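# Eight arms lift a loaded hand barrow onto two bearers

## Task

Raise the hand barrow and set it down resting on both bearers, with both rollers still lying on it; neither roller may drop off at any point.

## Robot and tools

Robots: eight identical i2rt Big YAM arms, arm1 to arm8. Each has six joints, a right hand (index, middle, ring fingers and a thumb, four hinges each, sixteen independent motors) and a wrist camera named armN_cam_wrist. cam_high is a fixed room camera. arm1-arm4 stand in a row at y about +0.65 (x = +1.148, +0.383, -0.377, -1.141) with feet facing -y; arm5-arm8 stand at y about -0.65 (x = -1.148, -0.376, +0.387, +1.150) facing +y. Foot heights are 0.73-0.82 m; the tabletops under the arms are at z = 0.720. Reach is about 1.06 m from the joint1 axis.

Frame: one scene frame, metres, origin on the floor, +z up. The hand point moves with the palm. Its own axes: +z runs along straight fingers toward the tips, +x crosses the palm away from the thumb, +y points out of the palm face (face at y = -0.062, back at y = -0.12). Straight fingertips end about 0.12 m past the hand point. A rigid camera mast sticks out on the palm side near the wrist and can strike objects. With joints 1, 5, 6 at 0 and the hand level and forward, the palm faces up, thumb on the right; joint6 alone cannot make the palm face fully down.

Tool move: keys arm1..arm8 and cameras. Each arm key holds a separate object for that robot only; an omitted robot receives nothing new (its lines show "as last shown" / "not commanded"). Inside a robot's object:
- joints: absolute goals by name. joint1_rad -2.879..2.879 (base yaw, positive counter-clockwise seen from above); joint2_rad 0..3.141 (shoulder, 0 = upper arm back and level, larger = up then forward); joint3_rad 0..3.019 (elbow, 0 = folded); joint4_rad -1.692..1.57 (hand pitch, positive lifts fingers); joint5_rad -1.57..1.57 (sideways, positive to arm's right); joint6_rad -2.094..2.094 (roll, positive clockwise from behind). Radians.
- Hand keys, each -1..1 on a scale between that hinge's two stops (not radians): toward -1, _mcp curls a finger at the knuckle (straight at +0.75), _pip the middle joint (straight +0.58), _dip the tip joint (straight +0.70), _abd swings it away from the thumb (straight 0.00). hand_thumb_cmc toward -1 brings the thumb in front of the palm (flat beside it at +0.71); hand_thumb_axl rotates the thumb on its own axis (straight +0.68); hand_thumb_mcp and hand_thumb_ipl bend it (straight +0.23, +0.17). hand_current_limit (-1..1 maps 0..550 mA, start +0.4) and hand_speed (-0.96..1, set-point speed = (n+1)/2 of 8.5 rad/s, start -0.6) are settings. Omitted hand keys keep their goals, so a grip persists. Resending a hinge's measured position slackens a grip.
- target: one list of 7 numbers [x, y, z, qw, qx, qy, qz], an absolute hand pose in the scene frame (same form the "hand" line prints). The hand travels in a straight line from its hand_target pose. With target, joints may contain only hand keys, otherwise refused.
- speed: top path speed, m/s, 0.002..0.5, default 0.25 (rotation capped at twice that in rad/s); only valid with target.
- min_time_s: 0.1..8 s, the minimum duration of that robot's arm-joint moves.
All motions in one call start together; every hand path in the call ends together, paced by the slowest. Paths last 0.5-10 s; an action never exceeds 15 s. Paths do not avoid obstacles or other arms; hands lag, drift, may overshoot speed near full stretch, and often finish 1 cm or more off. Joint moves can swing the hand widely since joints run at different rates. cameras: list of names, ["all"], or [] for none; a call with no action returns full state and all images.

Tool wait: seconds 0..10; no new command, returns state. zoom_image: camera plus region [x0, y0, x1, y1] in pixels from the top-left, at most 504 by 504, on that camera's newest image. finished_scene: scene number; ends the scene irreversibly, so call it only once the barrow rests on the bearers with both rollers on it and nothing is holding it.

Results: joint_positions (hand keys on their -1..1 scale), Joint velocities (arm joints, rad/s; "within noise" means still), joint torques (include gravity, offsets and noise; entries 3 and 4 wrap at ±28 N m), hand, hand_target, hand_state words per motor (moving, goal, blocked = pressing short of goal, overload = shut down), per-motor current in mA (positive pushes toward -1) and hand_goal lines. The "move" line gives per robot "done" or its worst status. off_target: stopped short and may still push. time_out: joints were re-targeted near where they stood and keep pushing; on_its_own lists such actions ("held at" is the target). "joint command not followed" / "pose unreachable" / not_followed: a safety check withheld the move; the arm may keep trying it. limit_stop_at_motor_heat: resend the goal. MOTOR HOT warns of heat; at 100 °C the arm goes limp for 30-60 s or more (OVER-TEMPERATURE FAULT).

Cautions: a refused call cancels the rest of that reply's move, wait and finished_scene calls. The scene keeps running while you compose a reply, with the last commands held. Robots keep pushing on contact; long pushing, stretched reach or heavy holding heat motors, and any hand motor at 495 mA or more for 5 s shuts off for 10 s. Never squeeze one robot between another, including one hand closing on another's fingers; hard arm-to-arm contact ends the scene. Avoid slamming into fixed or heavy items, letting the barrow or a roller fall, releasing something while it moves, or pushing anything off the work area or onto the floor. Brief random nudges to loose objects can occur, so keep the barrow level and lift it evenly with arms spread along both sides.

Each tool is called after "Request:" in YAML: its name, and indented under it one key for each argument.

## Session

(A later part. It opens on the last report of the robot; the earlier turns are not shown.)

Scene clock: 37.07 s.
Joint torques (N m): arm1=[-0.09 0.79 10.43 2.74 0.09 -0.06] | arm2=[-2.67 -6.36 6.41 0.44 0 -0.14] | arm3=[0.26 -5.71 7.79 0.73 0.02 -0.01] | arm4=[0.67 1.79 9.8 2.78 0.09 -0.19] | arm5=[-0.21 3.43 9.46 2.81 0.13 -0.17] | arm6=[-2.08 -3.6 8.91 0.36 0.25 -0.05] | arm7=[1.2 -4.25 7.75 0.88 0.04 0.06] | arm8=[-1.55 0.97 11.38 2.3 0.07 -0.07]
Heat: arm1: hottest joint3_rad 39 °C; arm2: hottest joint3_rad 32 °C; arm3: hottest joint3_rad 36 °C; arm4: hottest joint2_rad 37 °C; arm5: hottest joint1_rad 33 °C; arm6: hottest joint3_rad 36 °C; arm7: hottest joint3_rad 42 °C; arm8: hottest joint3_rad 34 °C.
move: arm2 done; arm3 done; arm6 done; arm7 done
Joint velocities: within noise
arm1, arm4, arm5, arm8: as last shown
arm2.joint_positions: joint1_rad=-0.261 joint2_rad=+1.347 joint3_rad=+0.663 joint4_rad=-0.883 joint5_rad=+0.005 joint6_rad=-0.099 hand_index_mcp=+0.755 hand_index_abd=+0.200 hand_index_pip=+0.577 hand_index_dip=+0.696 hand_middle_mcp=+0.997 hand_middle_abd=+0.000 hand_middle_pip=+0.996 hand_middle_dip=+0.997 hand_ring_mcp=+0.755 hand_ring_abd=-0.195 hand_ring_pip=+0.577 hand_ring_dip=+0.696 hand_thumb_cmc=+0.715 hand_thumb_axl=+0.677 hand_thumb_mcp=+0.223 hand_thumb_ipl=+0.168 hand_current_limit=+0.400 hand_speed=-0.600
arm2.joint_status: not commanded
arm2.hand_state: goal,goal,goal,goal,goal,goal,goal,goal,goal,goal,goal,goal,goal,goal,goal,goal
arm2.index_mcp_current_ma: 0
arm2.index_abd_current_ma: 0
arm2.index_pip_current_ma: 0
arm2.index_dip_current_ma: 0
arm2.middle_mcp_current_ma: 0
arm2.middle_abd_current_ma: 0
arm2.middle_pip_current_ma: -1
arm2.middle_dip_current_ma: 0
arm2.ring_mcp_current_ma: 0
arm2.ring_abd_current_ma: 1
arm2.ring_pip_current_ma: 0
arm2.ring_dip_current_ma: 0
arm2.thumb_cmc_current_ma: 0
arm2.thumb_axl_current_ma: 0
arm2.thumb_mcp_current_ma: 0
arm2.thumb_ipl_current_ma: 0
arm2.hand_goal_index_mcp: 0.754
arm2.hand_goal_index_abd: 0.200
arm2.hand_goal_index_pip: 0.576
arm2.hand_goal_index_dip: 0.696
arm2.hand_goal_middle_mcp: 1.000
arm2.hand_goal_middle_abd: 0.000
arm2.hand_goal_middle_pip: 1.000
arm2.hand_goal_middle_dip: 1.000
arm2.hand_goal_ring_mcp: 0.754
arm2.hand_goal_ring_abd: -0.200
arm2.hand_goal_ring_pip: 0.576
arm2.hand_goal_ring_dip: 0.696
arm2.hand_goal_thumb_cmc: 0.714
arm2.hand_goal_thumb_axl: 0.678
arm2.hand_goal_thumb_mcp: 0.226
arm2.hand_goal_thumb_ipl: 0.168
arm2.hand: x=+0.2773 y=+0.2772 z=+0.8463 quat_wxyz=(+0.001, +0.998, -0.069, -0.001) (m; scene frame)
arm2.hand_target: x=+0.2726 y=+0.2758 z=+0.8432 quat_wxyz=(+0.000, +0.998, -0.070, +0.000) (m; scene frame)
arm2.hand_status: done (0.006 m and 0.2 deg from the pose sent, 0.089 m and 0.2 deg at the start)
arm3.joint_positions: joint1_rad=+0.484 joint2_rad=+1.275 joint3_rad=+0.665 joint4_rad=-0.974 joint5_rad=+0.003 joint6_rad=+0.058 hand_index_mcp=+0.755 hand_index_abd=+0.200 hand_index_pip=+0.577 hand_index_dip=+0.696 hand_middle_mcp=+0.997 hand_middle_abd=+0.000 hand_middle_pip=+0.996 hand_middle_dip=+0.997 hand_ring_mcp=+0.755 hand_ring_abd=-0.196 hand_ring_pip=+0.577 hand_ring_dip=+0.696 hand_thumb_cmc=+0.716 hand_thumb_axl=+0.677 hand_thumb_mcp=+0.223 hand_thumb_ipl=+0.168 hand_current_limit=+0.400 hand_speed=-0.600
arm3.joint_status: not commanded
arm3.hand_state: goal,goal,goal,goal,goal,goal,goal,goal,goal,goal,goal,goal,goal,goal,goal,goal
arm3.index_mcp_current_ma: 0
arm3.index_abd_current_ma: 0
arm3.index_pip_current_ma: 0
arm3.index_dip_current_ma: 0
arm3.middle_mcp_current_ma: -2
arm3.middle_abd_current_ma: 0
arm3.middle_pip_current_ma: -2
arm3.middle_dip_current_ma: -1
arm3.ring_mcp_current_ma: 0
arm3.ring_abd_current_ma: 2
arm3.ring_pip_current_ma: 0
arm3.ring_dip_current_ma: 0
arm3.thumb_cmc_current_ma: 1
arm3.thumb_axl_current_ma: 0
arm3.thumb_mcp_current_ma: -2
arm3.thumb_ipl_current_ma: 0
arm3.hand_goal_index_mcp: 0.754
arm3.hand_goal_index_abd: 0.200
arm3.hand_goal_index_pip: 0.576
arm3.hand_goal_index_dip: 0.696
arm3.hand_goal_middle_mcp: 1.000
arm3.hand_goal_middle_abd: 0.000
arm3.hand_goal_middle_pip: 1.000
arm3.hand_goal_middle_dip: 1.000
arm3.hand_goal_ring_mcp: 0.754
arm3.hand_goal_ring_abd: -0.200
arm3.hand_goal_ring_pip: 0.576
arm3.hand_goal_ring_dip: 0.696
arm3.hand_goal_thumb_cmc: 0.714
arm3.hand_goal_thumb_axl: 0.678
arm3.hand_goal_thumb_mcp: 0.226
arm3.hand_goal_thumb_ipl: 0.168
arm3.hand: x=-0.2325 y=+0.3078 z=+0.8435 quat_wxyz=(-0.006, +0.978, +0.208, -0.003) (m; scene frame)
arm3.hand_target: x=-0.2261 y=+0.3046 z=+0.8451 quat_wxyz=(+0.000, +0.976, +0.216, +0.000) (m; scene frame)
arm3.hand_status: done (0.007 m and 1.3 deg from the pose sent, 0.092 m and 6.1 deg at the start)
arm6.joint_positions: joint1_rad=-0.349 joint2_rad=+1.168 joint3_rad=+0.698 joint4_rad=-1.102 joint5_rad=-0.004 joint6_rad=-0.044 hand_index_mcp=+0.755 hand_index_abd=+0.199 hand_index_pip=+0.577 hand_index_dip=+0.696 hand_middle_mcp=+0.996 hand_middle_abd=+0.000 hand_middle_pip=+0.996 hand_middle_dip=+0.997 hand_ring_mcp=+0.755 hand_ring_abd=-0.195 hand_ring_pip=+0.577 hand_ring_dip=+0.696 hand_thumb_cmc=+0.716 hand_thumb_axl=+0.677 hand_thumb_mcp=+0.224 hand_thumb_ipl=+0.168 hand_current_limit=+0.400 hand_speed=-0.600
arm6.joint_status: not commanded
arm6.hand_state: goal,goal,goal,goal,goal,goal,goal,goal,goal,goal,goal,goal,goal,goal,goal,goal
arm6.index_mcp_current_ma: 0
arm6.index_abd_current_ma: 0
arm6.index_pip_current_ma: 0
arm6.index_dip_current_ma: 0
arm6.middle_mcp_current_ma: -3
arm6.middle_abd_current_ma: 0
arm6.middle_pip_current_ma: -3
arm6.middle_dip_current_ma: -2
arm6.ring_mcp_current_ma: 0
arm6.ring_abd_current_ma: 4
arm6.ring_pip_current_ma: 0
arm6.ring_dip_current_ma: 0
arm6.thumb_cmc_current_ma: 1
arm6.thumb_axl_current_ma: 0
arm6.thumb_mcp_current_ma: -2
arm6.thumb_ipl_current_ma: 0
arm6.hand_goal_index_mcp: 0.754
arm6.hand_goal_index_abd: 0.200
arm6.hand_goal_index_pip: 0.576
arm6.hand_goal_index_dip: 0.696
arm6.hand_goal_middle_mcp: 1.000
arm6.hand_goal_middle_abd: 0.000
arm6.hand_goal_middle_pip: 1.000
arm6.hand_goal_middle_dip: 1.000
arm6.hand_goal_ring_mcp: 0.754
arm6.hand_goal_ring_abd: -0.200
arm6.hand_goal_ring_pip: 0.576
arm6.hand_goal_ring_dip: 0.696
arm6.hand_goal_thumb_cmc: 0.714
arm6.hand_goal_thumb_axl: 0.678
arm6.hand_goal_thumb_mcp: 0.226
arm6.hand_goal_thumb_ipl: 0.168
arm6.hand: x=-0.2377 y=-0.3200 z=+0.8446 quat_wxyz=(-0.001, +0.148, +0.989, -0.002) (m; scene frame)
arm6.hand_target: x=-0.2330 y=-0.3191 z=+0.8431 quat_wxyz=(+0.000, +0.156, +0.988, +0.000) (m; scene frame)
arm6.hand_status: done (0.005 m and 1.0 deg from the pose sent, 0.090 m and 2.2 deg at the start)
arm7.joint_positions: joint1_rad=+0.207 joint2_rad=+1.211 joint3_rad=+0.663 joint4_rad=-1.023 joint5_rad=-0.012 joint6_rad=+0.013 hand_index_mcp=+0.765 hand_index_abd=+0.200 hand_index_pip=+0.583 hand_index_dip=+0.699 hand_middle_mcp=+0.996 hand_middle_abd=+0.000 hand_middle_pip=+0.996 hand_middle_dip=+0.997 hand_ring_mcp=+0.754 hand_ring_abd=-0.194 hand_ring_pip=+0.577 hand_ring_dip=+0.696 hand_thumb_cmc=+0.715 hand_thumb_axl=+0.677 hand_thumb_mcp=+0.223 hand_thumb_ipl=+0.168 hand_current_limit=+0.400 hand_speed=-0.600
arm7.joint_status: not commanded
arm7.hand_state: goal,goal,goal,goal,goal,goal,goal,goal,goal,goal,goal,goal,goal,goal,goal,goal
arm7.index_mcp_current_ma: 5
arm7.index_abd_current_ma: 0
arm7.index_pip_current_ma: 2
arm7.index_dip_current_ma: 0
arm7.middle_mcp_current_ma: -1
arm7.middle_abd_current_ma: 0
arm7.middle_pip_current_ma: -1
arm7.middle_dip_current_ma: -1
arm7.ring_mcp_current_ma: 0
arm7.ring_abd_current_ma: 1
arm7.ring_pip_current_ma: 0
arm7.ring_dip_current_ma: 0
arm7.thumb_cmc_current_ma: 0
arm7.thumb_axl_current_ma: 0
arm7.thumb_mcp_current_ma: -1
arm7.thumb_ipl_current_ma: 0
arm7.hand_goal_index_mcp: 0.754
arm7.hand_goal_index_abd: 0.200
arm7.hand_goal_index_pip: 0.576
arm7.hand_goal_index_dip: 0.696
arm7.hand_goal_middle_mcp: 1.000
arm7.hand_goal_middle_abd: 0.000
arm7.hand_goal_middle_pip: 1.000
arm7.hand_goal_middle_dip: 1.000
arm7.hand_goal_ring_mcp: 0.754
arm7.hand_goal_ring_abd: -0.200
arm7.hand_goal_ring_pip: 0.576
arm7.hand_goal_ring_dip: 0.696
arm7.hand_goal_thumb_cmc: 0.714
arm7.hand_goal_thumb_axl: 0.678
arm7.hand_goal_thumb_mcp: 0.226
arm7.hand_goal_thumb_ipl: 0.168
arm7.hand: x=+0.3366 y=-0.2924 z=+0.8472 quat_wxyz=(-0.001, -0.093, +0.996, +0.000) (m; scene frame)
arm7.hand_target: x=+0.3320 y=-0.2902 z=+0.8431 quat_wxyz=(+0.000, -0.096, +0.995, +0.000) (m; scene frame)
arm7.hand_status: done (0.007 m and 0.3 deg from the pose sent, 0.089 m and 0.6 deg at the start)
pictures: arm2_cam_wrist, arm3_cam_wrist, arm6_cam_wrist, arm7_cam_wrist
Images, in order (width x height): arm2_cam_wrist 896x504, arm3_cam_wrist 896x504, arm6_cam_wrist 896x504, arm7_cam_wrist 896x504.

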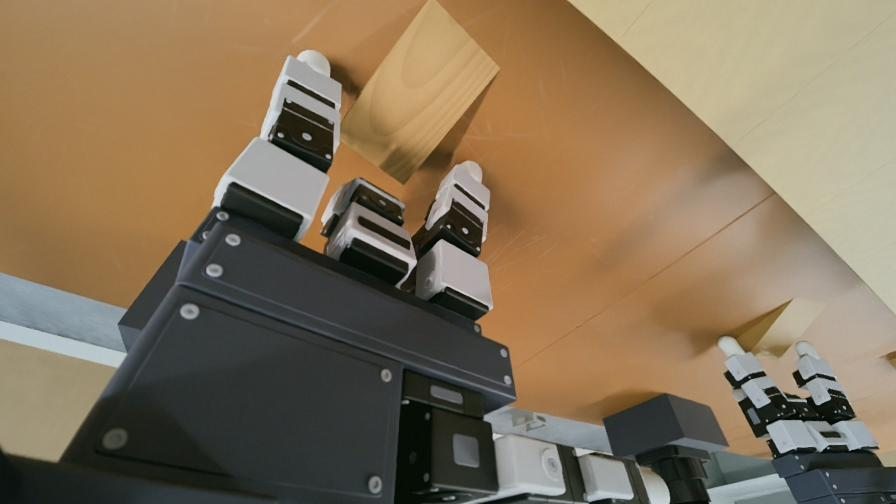

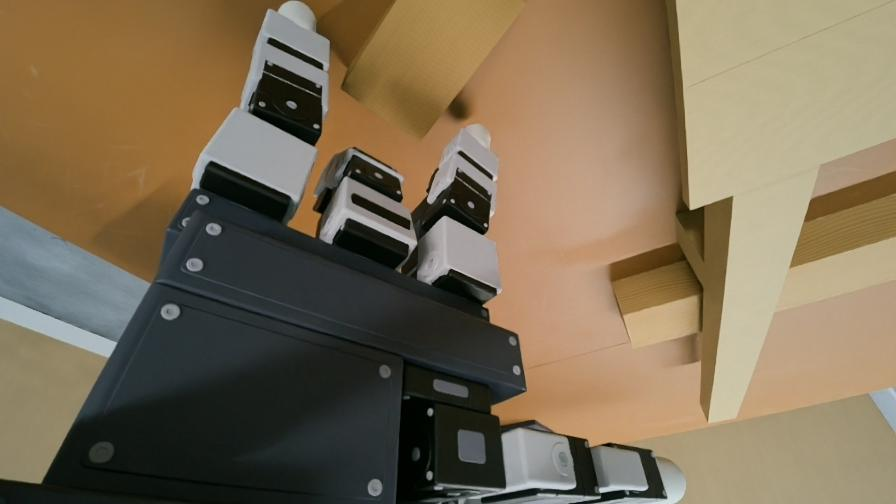

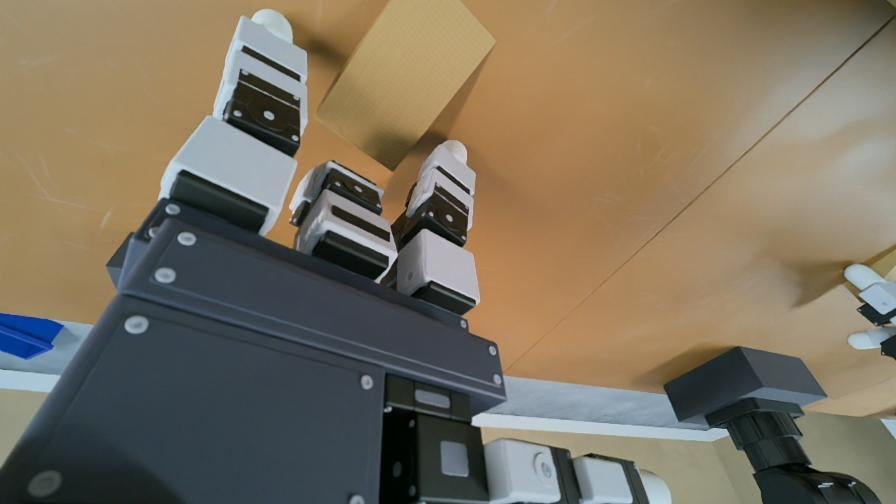

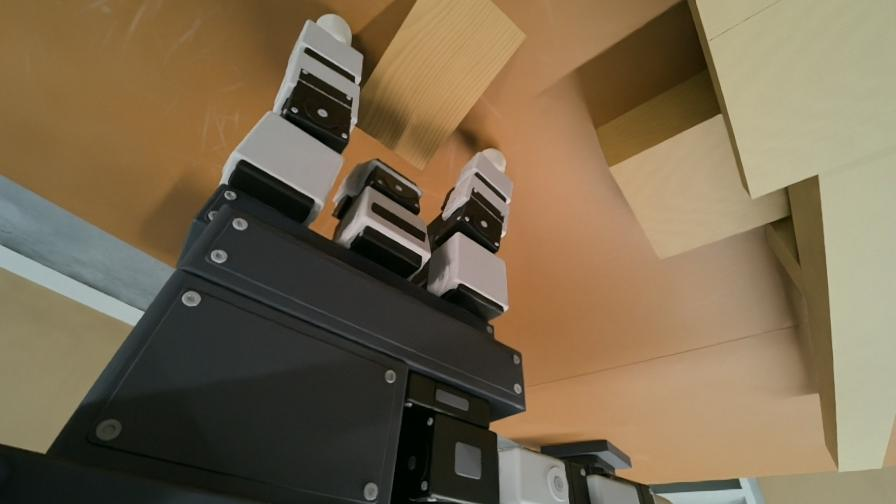

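Request:
move:
  arm7: {"joints": {"hand_index_abd": -0.4, "hand_ring_abd": 0.4, "hand_current_limit": 0.6, "hand_speed": -0.85}}
  arm6: {"joints": {"hand_index_abd": -0.4, "hand_ring_abd": 0.4, "hand_current_limit": 0.6, "hand_speed": -0.85}}
  arm2: {"joints": {"hand_index_abd": -0.4, "hand_ring_abd": 0.4, "hand_current_limit": 0.6, "hand_speed": -0.85}}
  arm3: {"joints": {"hand_index_abd": -0.4, "hand_ring_abd": 0.4, "hand_current_limit": 0.6, "hand_speed": -0.85}}
  cameras: ["arm2_cam_wrist", "arm3_cam_wrist", "arm6_cam_wrist", "arm7_cam_wrist"]

Scene clock: 39.20 s.
Joint torques (N m): arm1=[-0.26 0.97 10.43 2.74 0.11 -0.06] | arm2=[-2.61 -6.18 6.43 0.46 0.03 -0.14] | arm3=[0.03 -5.48 7.79 0.83 0.07 -0.04] | arm4=[0.44 1.79 9.74 2.77 0.1 -0.17] | arm5=[-0.21 3.37 9.46 2.84 0.13 -0.18] | arm6=[-2.08 -3.66 8.94 0.36 0.23 -0.05] | arm7=[1.2 -4.07 7.77 0.8 -0.39 0.06] | arm8=[-1.49 0.97 11.38 2.32 0.07 -0.07]
Heat: arm1: hottest joint3_rad 39 °C; arm2: hottest joint3_rad 32 °C; arm3: hottest joint3_rad 36 °C; arm4: hottest joint2_rad 37 °C; arm5: hottest joint1_rad 33 °C; arm6: hottest joint3_rad 37 °C; arm7: hottest joint3_rad 42 °C; arm8: hottest joint3_rad 34 °C.
move: arm2 off_target; arm3 off_target; arm6 off_target; arm7 off_target
Joint velocities: within noise
arm1, arm4, arm5, arm8: as last shown
arm2.joint_positions: joint1_rad=-0.261 joint2_rad=+1.347 joint3_rad=+0.663 joint4_rad=-0.883 joint5_rad=+0.005 joint6_rad=-0.099 hand_index_mcp=+0.754 hand_index_abd=-0.064 hand_index_pip=+0.577 hand_index_dip=+0.696 hand_middle_mcp=+0.997 hand_middle_abd=+0.000 hand_middle_pip=+0.996 hand_middle_dip=+0.997 hand_ring_mcp=+0.755 hand_ring_abd=+0.064 hand_ring_pip=+0.577 hand_ring_dip=+0.696 hand_thumb_cmc=+0.715 hand_thumb_axl=+0.677 hand_thumb_mcp=+0.223 hand_thumb_ipl=+0.168 hand_current_limit=+0.600 hand_speed=-0.850
arm2.joint_status: hand_index_abd off_target (ended at -0.064, target -0.400); hand_ring_abd off_target (ended at +0.064, target +0.400); the others done
arm2.hand_state: goal,blocked,goal,goal,goal,goal,goal,goal,goal,blocked,goal,goal,goal,goal,goal,goal
arm2.index_mcp_current_ma: 0
arm2.index_abd_current_ma: 440
arm2.index_pip_current_ma: 0
arm2.index_dip_current_ma: 0
arm2.middle_mcp_current_ma: 0
arm2.middle_abd_current_ma: 0
arm2.middle_pip_current_ma: -1
arm2.middle_dip_current_ma: 0
arm2.ring_mcp_current_ma: 0
arm2.ring_abd_current_ma: -440
arm2.ring_pip_current_ma: 0
arm2.ring_dip_current_ma: 0
arm2.thumb_cmc_current_ma: 0
arm2.thumb_axl_current_ma: 0
arm2.thumb_mcp_current_ma: 0
arm2.thumb_ipl_current_ma: 0
arm2.hand_goal_index_mcp: 0.754
arm2.hand_goal_index_abd: -0.400
arm2.hand_goal_index_pip: 0.576
arm2.hand_goal_index_dip: 0.696
arm2.hand_goal_middle_mcp: 1.000
arm2.hand_goal_middle_abd: 0.000
arm2.hand_goal_middle_pip: 1.000
arm2.hand_goal_middle_dip: 1.000
arm2.hand_goal_ring_mcp: 0.754
arm2.hand_goal_ring_abd: 0.400
arm2.hand_goal_ring_pip: 0.576
arm2.hand_goal_ring_dip: 0.696
arm2.hand_goal_thumb_cmc: 0.714
arm2.hand_goal_thumb_axl: 0.678
arm2.hand_goal_thumb_mcp: 0.226
arm2.hand_goal_thumb_ipl: 0.168
arm2.hand: x=+0.2772 y=+0.2772 z=+0.8463 quat_wxyz=(+0.001, +0.998, -0.069, -0.001) (m; scene frame)
arm2.hand_target: x=+0.2725 y=+0.2759 z=+0.8432 quat_wxyz=(+0.000, +0.998, -0.070, +0.000) (m; scene frame)
arm2.hand_status: not commanded
arm3.joint_positions: joint1_rad=+0.484 joint2_rad=+1.275 joint3_rad=+0.665 joint4_rad=-0.974 joint5_rad=+0.002 joint6_rad=+0.057 hand_index_mcp=+0.753 hand_index_abd=-0.061 hand_index_pip=+0.577 hand_index_dip=+0.696 hand_middle_mcp=+0.997 hand_middle_abd=+0.000 hand_middle_pip=+0.996 hand_middle_dip=+0.997 hand_ring_mcp=+0.755 hand_ring_abd=+0.065 hand_ring_pip=+0.577 hand_ring_dip=+0.696 hand_thumb_cmc=+0.716 hand_thumb_axl=+0.677 hand_thumb_mcp=+0.223 hand_thumb_ipl=+0.168 hand_current_limit=+0.600 hand_speed=-0.850
arm3.joint_status: hand_index_abd off_target (ended at -0.061, target -0.400); hand_ring_abd off_target (ended at +0.065, target +0.400); the others done
arm3.hand_state: goal,blocked,goal,goal,goal,goal,goal,goal,goal,blocked,goal,goal,goal,goal,goal,goal
arm3.index_mcp_current_ma: 0
arm3.index_abd_current_ma: 440
arm3.index_pip_current_ma: 0
arm3.index_dip_current_ma: 0
arm3.middle_mcp_current_ma: -2
arm3.middle_abd_current_ma: 0
arm3.middle_pip_current_ma: -2
arm3.middle_dip_current_ma: -1
arm3.ring_mcp_current_ma: 0
arm3.ring_abd_current_ma: -440
arm3.ring_pip_current_ma: 0
arm3.ring_dip_current_ma: 0
arm3.thumb_cmc_current_ma: 1
arm3.thumb_axl_current_ma: 0
arm3.thumb_mcp_current_ma: -2
arm3.thumb_ipl_current_ma: 0
arm3.hand_goal_index_mcp: 0.754
arm3.hand_goal_index_abd: -0.400
arm3.hand_goal_index_pip: 0.576
arm3.hand_goal_index_dip: 0.696
arm3.hand_goal_middle_mcp: 1.000
arm3.hand_goal_middle_abd: 0.000
arm3.hand_goal_middle_pip: 1.000
arm3.hand_goal_middle_dip: 1.000
arm3.hand_goal_ring_mcp: 0.754
arm3.hand_goal_ring_abd: 0.400
arm3.hand_goal_ring_pip: 0.576
arm3.hand_goal_ring_dip: 0.696
arm3.hand_goal_thumb_cmc: 0.714
arm3.hand_goal_thumb_axl: 0.678
arm3.hand_goal_thumb_mcp: 0.226
arm3.hand_goal_thumb_ipl: 0.168
arm3.hand: x=-0.2324 y=+0.3079 z=+0.8434 quat_wxyz=(-0.006, +0.978, +0.208, -0.003) (m; scene frame)
arm3.hand_target: x=-0.2260 y=+0.3047 z=+0.8451 quat_wxyz=(+0.000, +0.976, +0.216, +0.000) (m; scene frame)
arm3.hand_status: not commanded
arm6.joint_positions: joint1_rad=-0.349 joint2_rad=+1.168 joint3_rad=+0.698 joint4_rad=-1.102 joint5_rad=-0.004 joint6_rad=-0.044 hand_index_mcp=+0.753 hand_index_abd=-0.061 hand_index_pip=+0.577 hand_index_dip=+0.696 hand_middle_mcp=+0.996 hand_middle_abd=+0.000 hand_middle_pip=+0.996 hand_middle_dip=+0.997 hand_ring_mcp=+0.755 hand_ring_abd=+0.062 hand_ring_pip=+0.577 hand_ring_dip=+0.696 hand_thumb_cmc=+0.716 hand_thumb_axl=+0.677 hand_thumb_mcp=+0.224 hand_thumb_ipl=+0.168 hand_current_limit=+0.600 hand_speed=-0.850
arm6.joint_status: hand_index_abd off_target (ended at -0.061, target -0.400); hand_ring_abd off_target (ended at +0.062, target +0.400); the others done
arm6.hand_state: goal,blocked,goal,goal,goal,goal,goal,goal,goal,blocked,goal,goal,goal,goal,goal,goal
arm6.index_mcp_current_ma: 0
arm6.index_abd_current_ma: 440
arm6.index_pip_current_ma: 0
arm6.index_dip_current_ma: 0
arm6.middle_mcp_current_ma: -3
arm6.middle_abd_current_ma: 0
arm6.middle_pip_current_ma: -3
arm6.middle_dip_current_ma: -2
arm6.ring_mcp_current_ma: 0
arm6.ring_abd_current_ma: -440
arm6.ring_pip_current_ma: 0
arm6.ring_dip_current_ma: 0
arm6.thumb_cmc_current_ma: 1
arm6.thumb_axl_current_ma: 0
arm6.thumb_mcp_current_ma: -2
arm6.thumb_ipl_current_ma: 0
arm6.hand_goal_index_mcp: 0.754
arm6.hand_goal_index_abd: -0.400
arm6.hand_goal_index_pip: 0.576
arm6.hand_goal_index_dip: 0.696
arm6.hand_goal_middle_mcp: 1.000
arm6.hand_goal_middle_abd: 0.000
arm6.hand_goal_middle_pip: 1.000
arm6.hand_goal_middle_dip: 1.000
arm6.hand_goal_ring_mcp: 0.754
arm6.hand_goal_ring_abd: 0.400
arm6.hand_goal_ring_pip: 0.576
arm6.hand_goal_ring_dip: 0.696
arm6.hand_goal_thumb_cmc: 0.714
arm6.hand_goal_thumb_axl: 0.678
arm6.hand_goal_thumb_mcp: 0.226
arm6.hand_goal_thumb_ipl: 0.168
arm6.hand: x=-0.2374 y=-0.3200 z=+0.8446 quat_wxyz=(-0.001, +0.148, +0.989, -0.002) (m; scene frame)
arm6.hand_target: x=-0.2330 y=-0.3190 z=+0.8431 quat_wxyz=(+0.000, +0.156, +0.988, +0.000) (m; scene frame)
arm6.hand_status: not commanded
arm7.joint_positions: joint1_rad=+0.207 joint2_rad=+1.209 joint3_rad=+0.663 joint4_rad=-1.021 joint5_rad=-0.001 joint6_rad=+0.013 hand_index_mcp=+0.765 hand_index_abd=-0.050 hand_index_pip=+0.583 hand_index_dip=+0.699 hand_middle_mcp=+0.996 hand_middle_abd=+0.000 hand_middle_pip=+0.996 hand_middle_dip=+0.997 hand_ring_mcp=+0.755 hand_ring_abd=+0.077 hand_ring_pip=+0.577 hand_ring_dip=+0.696 hand_thumb_cmc=+0.715 hand_thumb_axl=+0.677 hand_thumb_mcp=+0.223 hand_thumb_ipl=+0.168 hand_current_limit=+0.600 hand_speed=-0.850
arm7.joint_status: hand_index_abd off_target (ended at -0.050, target -0.400); hand_ring_abd off_target (ended at +0.077, target +0.400); the others done
arm7.hand_state: goal,blocked,goal,goal,goal,goal,goal,goal,goal,blocked,goal,goal,goal,goal,goal,goal
arm7.index_mcp_current_ma: 5
arm7.index_abd_current_ma: 440
arm7.index_pip_current_ma: 2
arm7.index_dip_current_ma: 0
arm7.middle_mcp_current_ma: -1
arm7.middle_abd_current_ma: 0
arm7.middle_pip_current_ma: -1
arm7.middle_dip_current_ma: -1
arm7.ring_mcp_current_ma: 0
arm7.ring_abd_current_ma: -440
arm7.ring_pip_current_ma: 0
arm7.ring_dip_current_ma: 0
arm7.thumb_cmc_current_ma: 0
arm7.thumb_axl_current_ma: 0
arm7.thumb_mcp_current_ma: -1
arm7.thumb_ipl_current_ma: 0
arm7.hand_goal_index_mcp: 0.754
arm7.hand_goal_index_abd: -0.400
arm7.hand_goal_index_pip: 0.576
arm7.hand_goal_index_dip: 0.696
arm7.hand_goal_middle_mcp: 1.000
arm7.hand_goal_middle_abd: 0.000
arm7.hand_goal_middle_pip: 1.000
arm7.hand_goal_middle_dip: 1.000
arm7.hand_goal_ring_mcp: 0.754
arm7.hand_goal_ring_abd: 0.400
arm7.hand_goal_ring_pip: 0.576
arm7.hand_goal_ring_dip: 0.696
arm7.hand_goal_thumb_cmc: 0.714
arm7.hand_goal_thumb_axl: 0.678
arm7.hand_goal_thumb_mcp: 0.226
arm7.hand_goal_thumb_ipl: 0.168
arm7.hand: x=+0.3384 y=-0.2914 z=+0.8483 quat_wxyz=(+0.005, -0.093, +0.996, +0.002) (m; scene frame)
arm7.hand_target: x=+0.3320 y=-0.2902 z=+0.8431 quat_wxyz=(+0.000, -0.096, +0.995, +0.000) (m; scene frame)
arm7.hand_status: not commanded
pictures: arm2_cam_wrist, arm3_cam_wrist, arm6_cam_wrist, arm7_cam_wrist
Images, in order (width x height): arm2_cam_wrist 896x504, arm3_cam_wrist 896x504, arm6_cam_wrist 896x504, arm7_cam_wrist 896x504.

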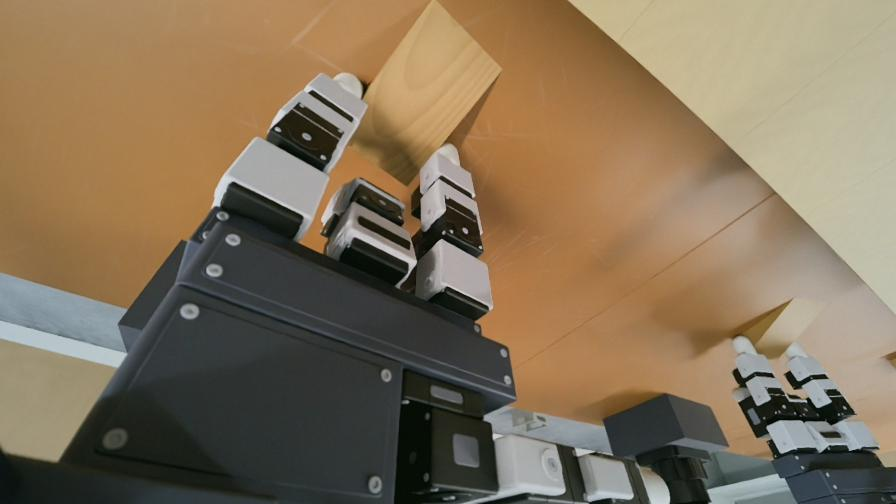

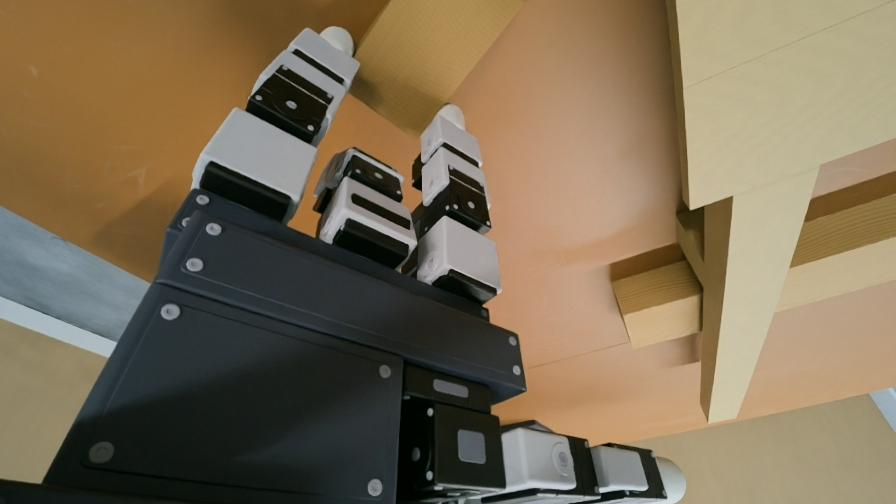

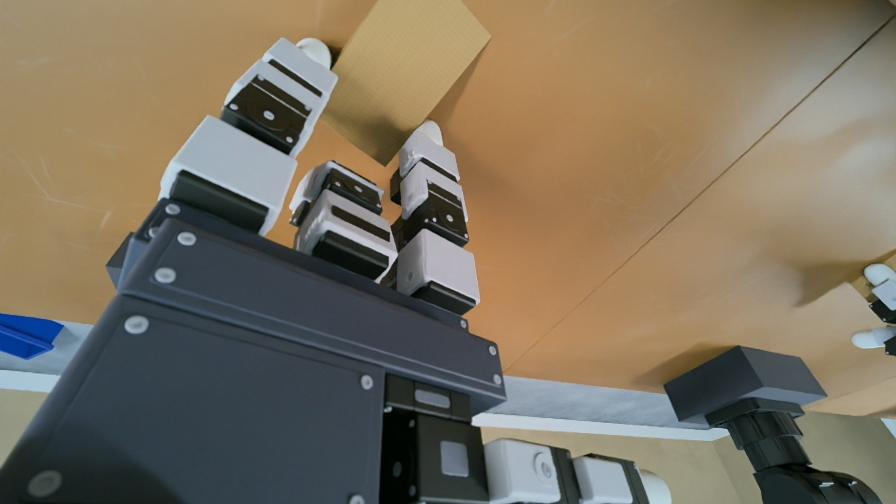

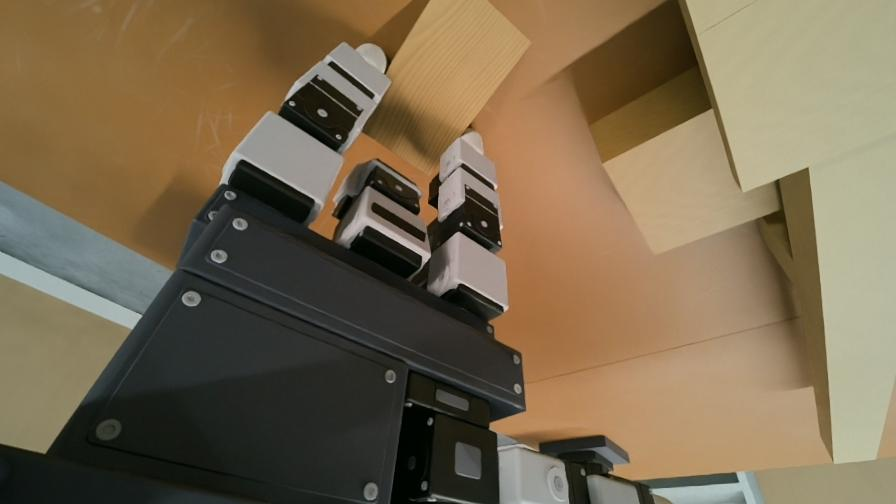

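Request:
move:
  arm7: {"target": [0.325, -0.290, 1.06, 0, 0.0087, 1, 0], "speed": 0.2}
  arm6: {"target": [-0.225, -0.318, 1.06, 0, 0.0087, 1, 0], "speed": 0.2}
  arm2: {"target": [0.2725, 0.2758, 1.06, 0, 1, -0.0087, 0], "speed": 0.2}
  arm3: {"target": [-0.232, 0.308, 1.06, 0, 1, -0.0087, 0], "speed": 0.2}
  cameras: ["arm2_cam_wrist", "arm3_cam_wrist", "arm6_cam_wrist", "arm7_cam_wrist", "cam_high"]

Scene clock: 42.83 s.
Joint torques (N m): arm1=[-0.03 0.91 10.44 2.77 0.1 -0.05] | arm2=[-2.49 -7.06 11.38 -0.29 0.03 -0.15] | arm3=[0.5 -5.01 13.31 -0.02 0.23 0.12] | arm4=[0.38 1.85 9.73 2.84 0.1 -0.18] | arm5=[-0.21 3.37 9.47 2.84 0.12 -0.18] | arm6=[-2.14 -3.6 14.75 -0.42 0.06 -0.21] | arm7=[1.32 -5.07 13.49 -0.23 0.08 0.15] | arm8=[-1.49 0.97 11.38 2.32 0.07 -0.07]
Heat: arm1: hottest joint3_rad 39 °C; arm2: hottest joint3_rad 32 °C; arm3: hottest joint3_rad 36 °C; arm4: hottest joint2_rad 37 °C; arm5: hottest joint1_rad 33 °C; arm6: hottest joint3_rad 37 °C; arm7: hottest joint3_rad 43 °C; arm8: hottest joint3_rad 34 °C.
move: arm2 off_target; arm3 off_target; arm6 off_target; arm7 off_target
Joint velocities: within noise
arm1, arm4, arm5, arm8: as last shown
arm2.joint_positions: joint1_rad=-0.294 joint2_rad=+1.132 joint3_rad=+1.032 joint4_rad=-1.523 joint5_rad=+0.006 joint6_rad=-0.253 hand_index_mcp=+0.750 hand_index_abd=-0.064 hand_index_pip=+0.576 hand_index_dip=+0.696 hand_middle_mcp=+0.996 hand_middle_abd=+0.000 hand_middle_pip=+0.996 hand_middle_dip=+0.997 hand_ring_mcp=+0.755 hand_ring_abd=+0.064 hand_ring_pip=+0.577 hand_ring_dip=+0.696 hand_thumb_cmc=+0.715 hand_thumb_axl=+0.677 hand_thumb_mcp=+0.223 hand_thumb_ipl=+0.168 hand_current_limit=+0.600 hand_speed=-0.850
arm2.joint_status: not commanded
arm2.hand_state: goal,blocked,goal,goal,goal,goal,goal,goal,goal,blocked,goal,goal,goal,goal,goal,goal
arm2.index_mcp_current_ma: -1
arm2.index_abd_current_ma: 440
arm2.index_pip_current_ma: 0
arm2.index_dip_current_ma: 0
arm2.middle_mcp_current_ma: -1
arm2.middle_abd_current_ma: 0
arm2.middle_pip_current_ma: -1
arm2.middle_dip_current_ma: 0
arm2.ring_mcp_current_ma: 0
arm2.ring_abd_current_ma: -440
arm2.ring_pip_current_ma: 0
arm2.ring_dip_current_ma: 0
arm2.thumb_cmc_current_ma: 0
arm2.thumb_axl_current_ma: 0
arm2.thumb_mcp_current_ma: 0
arm2.thumb_ipl_current_ma: 0
arm2.hand_goal_index_mcp: 0.754
arm2.hand_goal_index_abd: -0.400
arm2.hand_goal_index_pip: 0.576
arm2.hand_goal_index_dip: 0.696
arm2.hand_goal_middle_mcp: 1.000
arm2.hand_goal_middle_abd: 0.000
arm2.hand_goal_middle_pip: 1.000
arm2.hand_goal_middle_dip: 1.000
arm2.hand_goal_ring_mcp: 0.754
arm2.hand_goal_ring_abd: 0.400
arm2.hand_goal_ring_pip: 0.576
arm2.hand_goal_ring_dip: 0.696
arm2.hand_goal_thumb_cmc: 0.714
arm2.hand_goal_thumb_axl: 0.678
arm2.hand_goal_thumb_mcp: 0.226
arm2.hand_goal_thumb_ipl: 0.168
arm2.hand: x=+0.2801 y=+0.2868 z=+1.0328 quat_wxyz=(-0.026, +1.000, -0.008, +0.006) (m; scene frame)
arm2.hand_target: x=+0.2728 y=+0.2768 z=+1.0599 quat_wxyz=(+0.000, +1.000, -0.009, -0.001) (m; scene frame)
arm2.hand_status: off_target (0.030 m and 3.0 deg from the pose sent, 0.214 m and 6.9 deg at the start)
arm3.joint_positions: joint1_rad=+0.582 joint2_rad=+1.134 joint3_rad=+1.099 joint4_rad=-1.578 joint5_rad=-0.004 joint6_rad=+0.590 hand_index_mcp=+0.750 hand_index_abd=-0.061 hand_index_pip=+0.575 hand_index_dip=+0.696 hand_middle_mcp=+0.997 hand_middle_abd=+0.000 hand_middle_pip=+0.996 hand_middle_dip=+0.997 hand_ring_mcp=+0.756 hand_ring_abd=+0.065 hand_ring_pip=+0.577 hand_ring_dip=+0.696 hand_thumb_cmc=+0.716 hand_thumb_axl=+0.677 hand_thumb_mcp=+0.223 hand_thumb_ipl=+0.168 hand_current_limit=+0.600 hand_speed=-0.850
arm3.joint_status: not commanded
arm3.hand_state: goal,blocked,goal,goal,goal,goal,goal,goal,goal,blocked,goal,goal,goal,goal,goal,goal
arm3.index_mcp_current_ma: -2
arm3.index_abd_current_ma: 440
arm3.index_pip_current_ma: 0
arm3.index_dip_current_ma: 0
arm3.middle_mcp_current_ma: -2
arm3.middle_abd_current_ma: 0
arm3.middle_pip_current_ma: -2
arm3.middle_dip_current_ma: -1
arm3.ring_mcp_current_ma: 1
arm3.ring_abd_current_ma: -440
arm3.ring_pip_current_ma: 0
arm3.ring_dip_current_ma: 0
arm3.thumb_cmc_current_ma: 1
arm3.thumb_axl_current_ma: 0
arm3.thumb_mcp_current_ma: -2
arm3.thumb_ipl_current_ma: 0
arm3.hand_goal_index_mcp: 0.754
arm3.hand_goal_index_abd: -0.400
arm3.hand_goal_index_pip: 0.576
arm3.hand_goal_index_dip: 0.696
arm3.hand_goal_middle_mcp: 1.000
arm3.hand_goal_middle_abd: 0.000
arm3.hand_goal_middle_pip: 1.000
arm3.hand_goal_middle_dip: 1.000
arm3.hand_goal_ring_mcp: 0.754
arm3.hand_goal_ring_abd: 0.400
arm3.hand_goal_ring_pip: 0.576
arm3.hand_goal_ring_dip: 0.696
arm3.hand_goal_thumb_cmc: 0.714
arm3.hand_goal_thumb_axl: 0.678
arm3.hand_goal_thumb_mcp: 0.226
arm3.hand_goal_thumb_ipl: 0.168
arm3.hand: x=-0.2406 y=+0.3178 z=+1.0375 quat_wxyz=(-0.018, +1.000, -0.008, -0.010) (m; scene frame)
arm3.hand_target: x=-0.2324 y=+0.3087 z=+1.0598 quat_wxyz=(+0.000, +1.000, -0.009, +0.000) (m; scene frame)
arm3.hand_status: off_target (0.026 m and 2.4 deg from the pose sent, 0.217 m and 25.0 deg at the start)
arm6.joint_positions: joint1_rad=-0.468 joint2_rad=+1.065 joint3_rad=+1.145 joint4_rad=-1.679 joint5_rad=+0.000 joint6_rad=-0.441 hand_index_mcp=+0.750 hand_index_abd=-0.061 hand_index_pip=+0.575 hand_index_dip=+0.696 hand_middle_mcp=+0.995 hand_middle_abd=+0.000 hand_middle_pip=+0.996 hand_middle_dip=+0.997 hand_ring_mcp=+0.755 hand_ring_abd=+0.062 hand_ring_pip=+0.577 hand_ring_dip=+0.696 hand_thumb_cmc=+0.716 hand_thumb_axl=+0.677 hand_thumb_mcp=+0.223 hand_thumb_ipl=+0.168 hand_current_limit=+0.600 hand_speed=-0.850
arm6.joint_status: not commanded
arm6.hand_state: goal,blocked,goal,goal,goal,goal,goal,goal,goal,blocked,goal,goal,goal,goal,goal,goal
arm6.index_mcp_current_ma: -3
arm6.index_abd_current_ma: 440
arm6.index_pip_current_ma: 0
arm6.index_dip_current_ma: 0
arm6.middle_mcp_current_ma: -4
arm6.middle_abd_current_ma: 0
arm6.middle_pip_current_ma: -3
arm6.middle_dip_current_ma: -2
arm6.ring_mcp_current_ma: 0
arm6.ring_abd_current_ma: -440
arm6.ring_pip_current_ma: 0
arm6.ring_dip_current_ma: 0
arm6.thumb_cmc_current_ma: 1
arm6.thumb_axl_current_ma: 0
arm6.thumb_mcp_current_ma: -2
arm6.thumb_ipl_current_ma: 0
arm6.hand_goal_index_mcp: 0.754
arm6.hand_goal_index_abd: -0.400
arm6.hand_goal_index_pip: 0.576
arm6.hand_goal_index_dip: 0.696
arm6.hand_goal_middle_mcp: 1.000
arm6.hand_goal_middle_abd: 0.000
arm6.hand_goal_middle_pip: 1.000
arm6.hand_goal_middle_dip: 1.000
arm6.hand_goal_ring_mcp: 0.754
arm6.hand_goal_ring_abd: 0.400
arm6.hand_goal_ring_pip: 0.576
arm6.hand_goal_ring_dip: 0.696
arm6.hand_goal_thumb_cmc: 0.714
arm6.hand_goal_thumb_axl: 0.678
arm6.hand_goal_thumb_mcp: 0.226
arm6.hand_goal_thumb_ipl: 0.168
arm6.hand: x=-0.2311 y=-0.3266 z=+1.0355 quat_wxyz=(-0.005, +0.010, +1.000, -0.014) (m; scene frame)
arm6.hand_target: x=-0.2253 y=-0.3188 z=+1.0594 quat_wxyz=(+0.003, +0.009, +1.000, +0.006) (m; scene frame)
arm6.hand_status: off_target (0.027 m and 1.7 deg from the pose sent, 0.216 m and 16.1 deg at the start; a joint's target at an end of its range on 28 of 64 steps)
arm7.joint_positions: joint1_rad=+0.279 joint2_rad=+1.093 joint3_rad=+1.103 joint4_rad=-1.625 joint5_rad=-0.014 joint6_rad=+0.290 hand_index_mcp=+0.756 hand_index_abd=-0.054 hand_index_pip=+0.578 hand_index_dip=+0.698 hand_middle_mcp=+0.995 hand_middle_abd=+0.000 hand_middle_pip=+0.996 hand_middle_dip=+0.997 hand_ring_mcp=+0.747 hand_ring_abd=+0.078 hand_ring_pip=+0.574 hand_ring_dip=+0.696 hand_thumb_cmc=+0.715 hand_thumb_axl=+0.677 hand_thumb_mcp=+0.223 hand_thumb_ipl=+0.168 hand_current_limit=+0.600 hand_speed=-0.850
arm7.joint_status: not commanded
arm7.hand_state: goal,blocked,goal,goal,goal,goal,goal,goal,goal,blocked,goal,goal,goal,goal,goal,goal
arm7.index_mcp_current_ma: 0
arm7.index_abd_current_ma: 440
arm7.index_pip_current_ma: 0
arm7.index_dip_current_ma: 0
arm7.middle_mcp_current_ma: -1
arm7.middle_abd_current_ma: 0
arm7.middle_pip_current_ma: -1
arm7.middle_dip_current_ma: -1
arm7.ring_mcp_current_ma: -2
arm7.ring_abd_current_ma: -440
arm7.ring_pip_current_ma: 0
arm7.ring_dip_current_ma: 0
arm7.thumb_cmc_current_ma: 0
arm7.thumb_axl_current_ma: 0
arm7.thumb_mcp_current_ma: -1
arm7.thumb_ipl_current_ma: 0
arm7.hand_goal_index_mcp: 0.754
arm7.hand_goal_index_abd: -0.400
arm7.hand_goal_index_pip: 0.576
arm7.hand_goal_index_dip: 0.696
arm7.hand_goal_middle_mcp: 1.000
arm7.hand_goal_middle_abd: 0.000
arm7.hand_goal_middle_pip: 1.000
arm7.hand_goal_middle_dip: 1.000
arm7.hand_goal_ring_mcp: 0.754
arm7.hand_goal_ring_abd: 0.400
arm7.hand_goal_ring_pip: 0.576
arm7.hand_goal_ring_dip: 0.696
arm7.hand_goal_thumb_cmc: 0.714
arm7.hand_goal_thumb_axl: 0.678
arm7.hand_goal_thumb_mcp: 0.226
arm7.hand_goal_thumb_ipl: 0.168
arm7.hand: x=+0.3324 y=-0.2999 z=+1.0360 quat_wxyz=(+0.005, +0.009, +1.000, -0.022) (m; scene frame)
arm7.hand_target: x=+0.3253 y=-0.2909 z=+1.0596 quat_wxyz=(+0.000, +0.009, +1.000, +0.000) (m; scene frame)
arm7.hand_status: off_target (0.027 m and 2.5 deg from the pose sent, 0.212 m and 11.7 deg at the start)
pictures: arm2_cam_wrist, arm3_cam_wrist, arm6_cam_wrist, arm7_cam_wrist, cam_high
Images, in order (width x height): arm2_cam_wrist 896x504, arm3_cam_wrist 896x504, arm6_cam_wrist 896x504, arm7_cam_wrist 896x504, cam_high 896x504.

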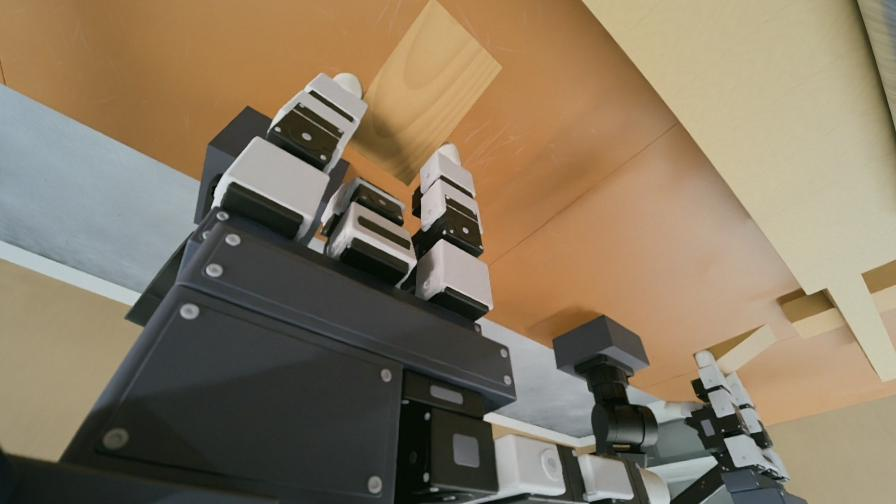

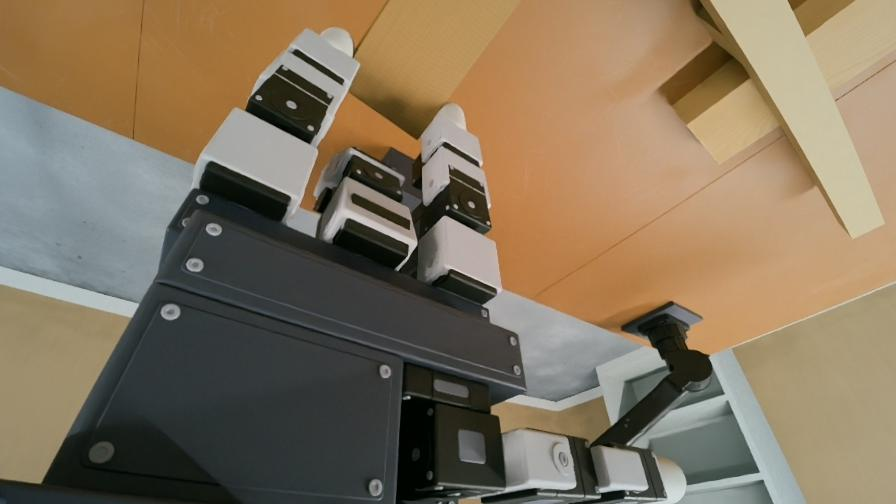

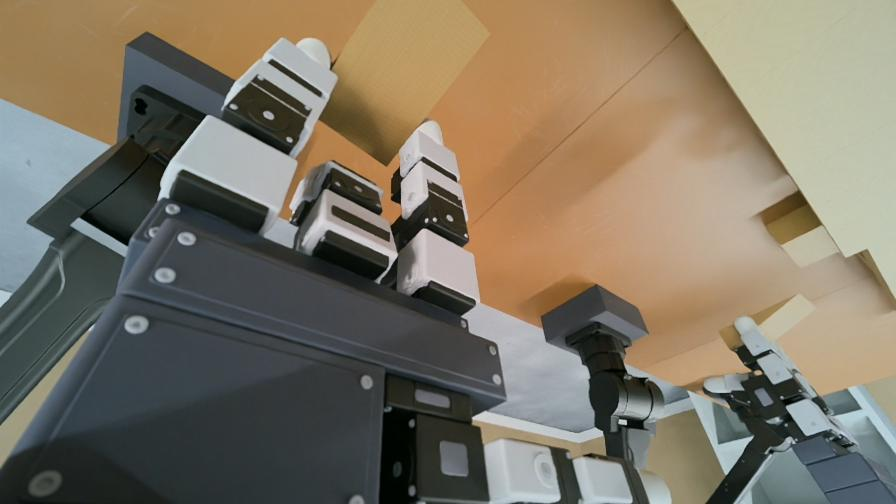

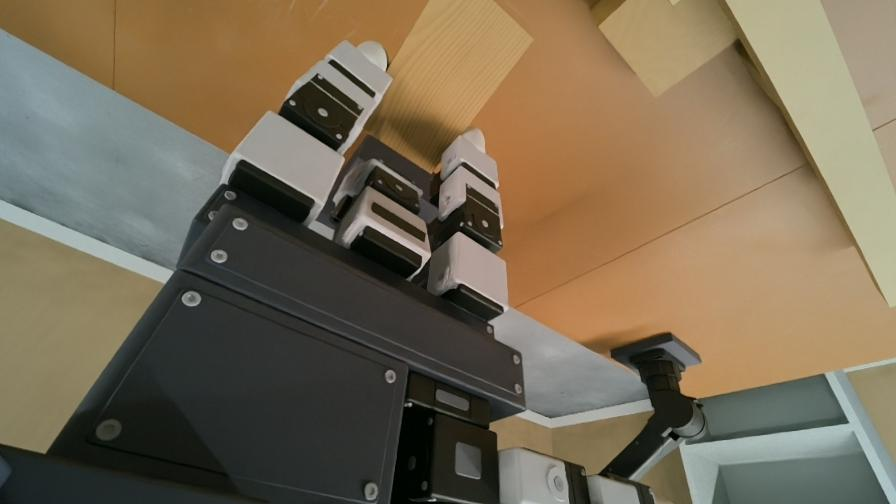

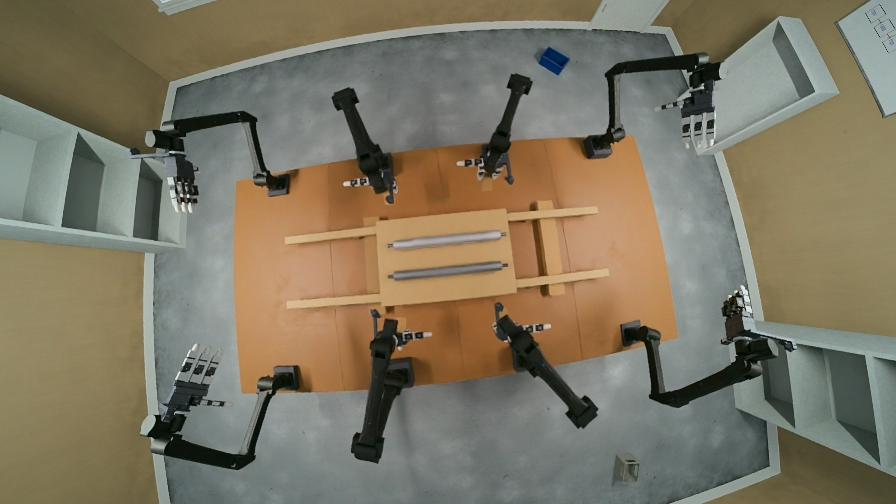

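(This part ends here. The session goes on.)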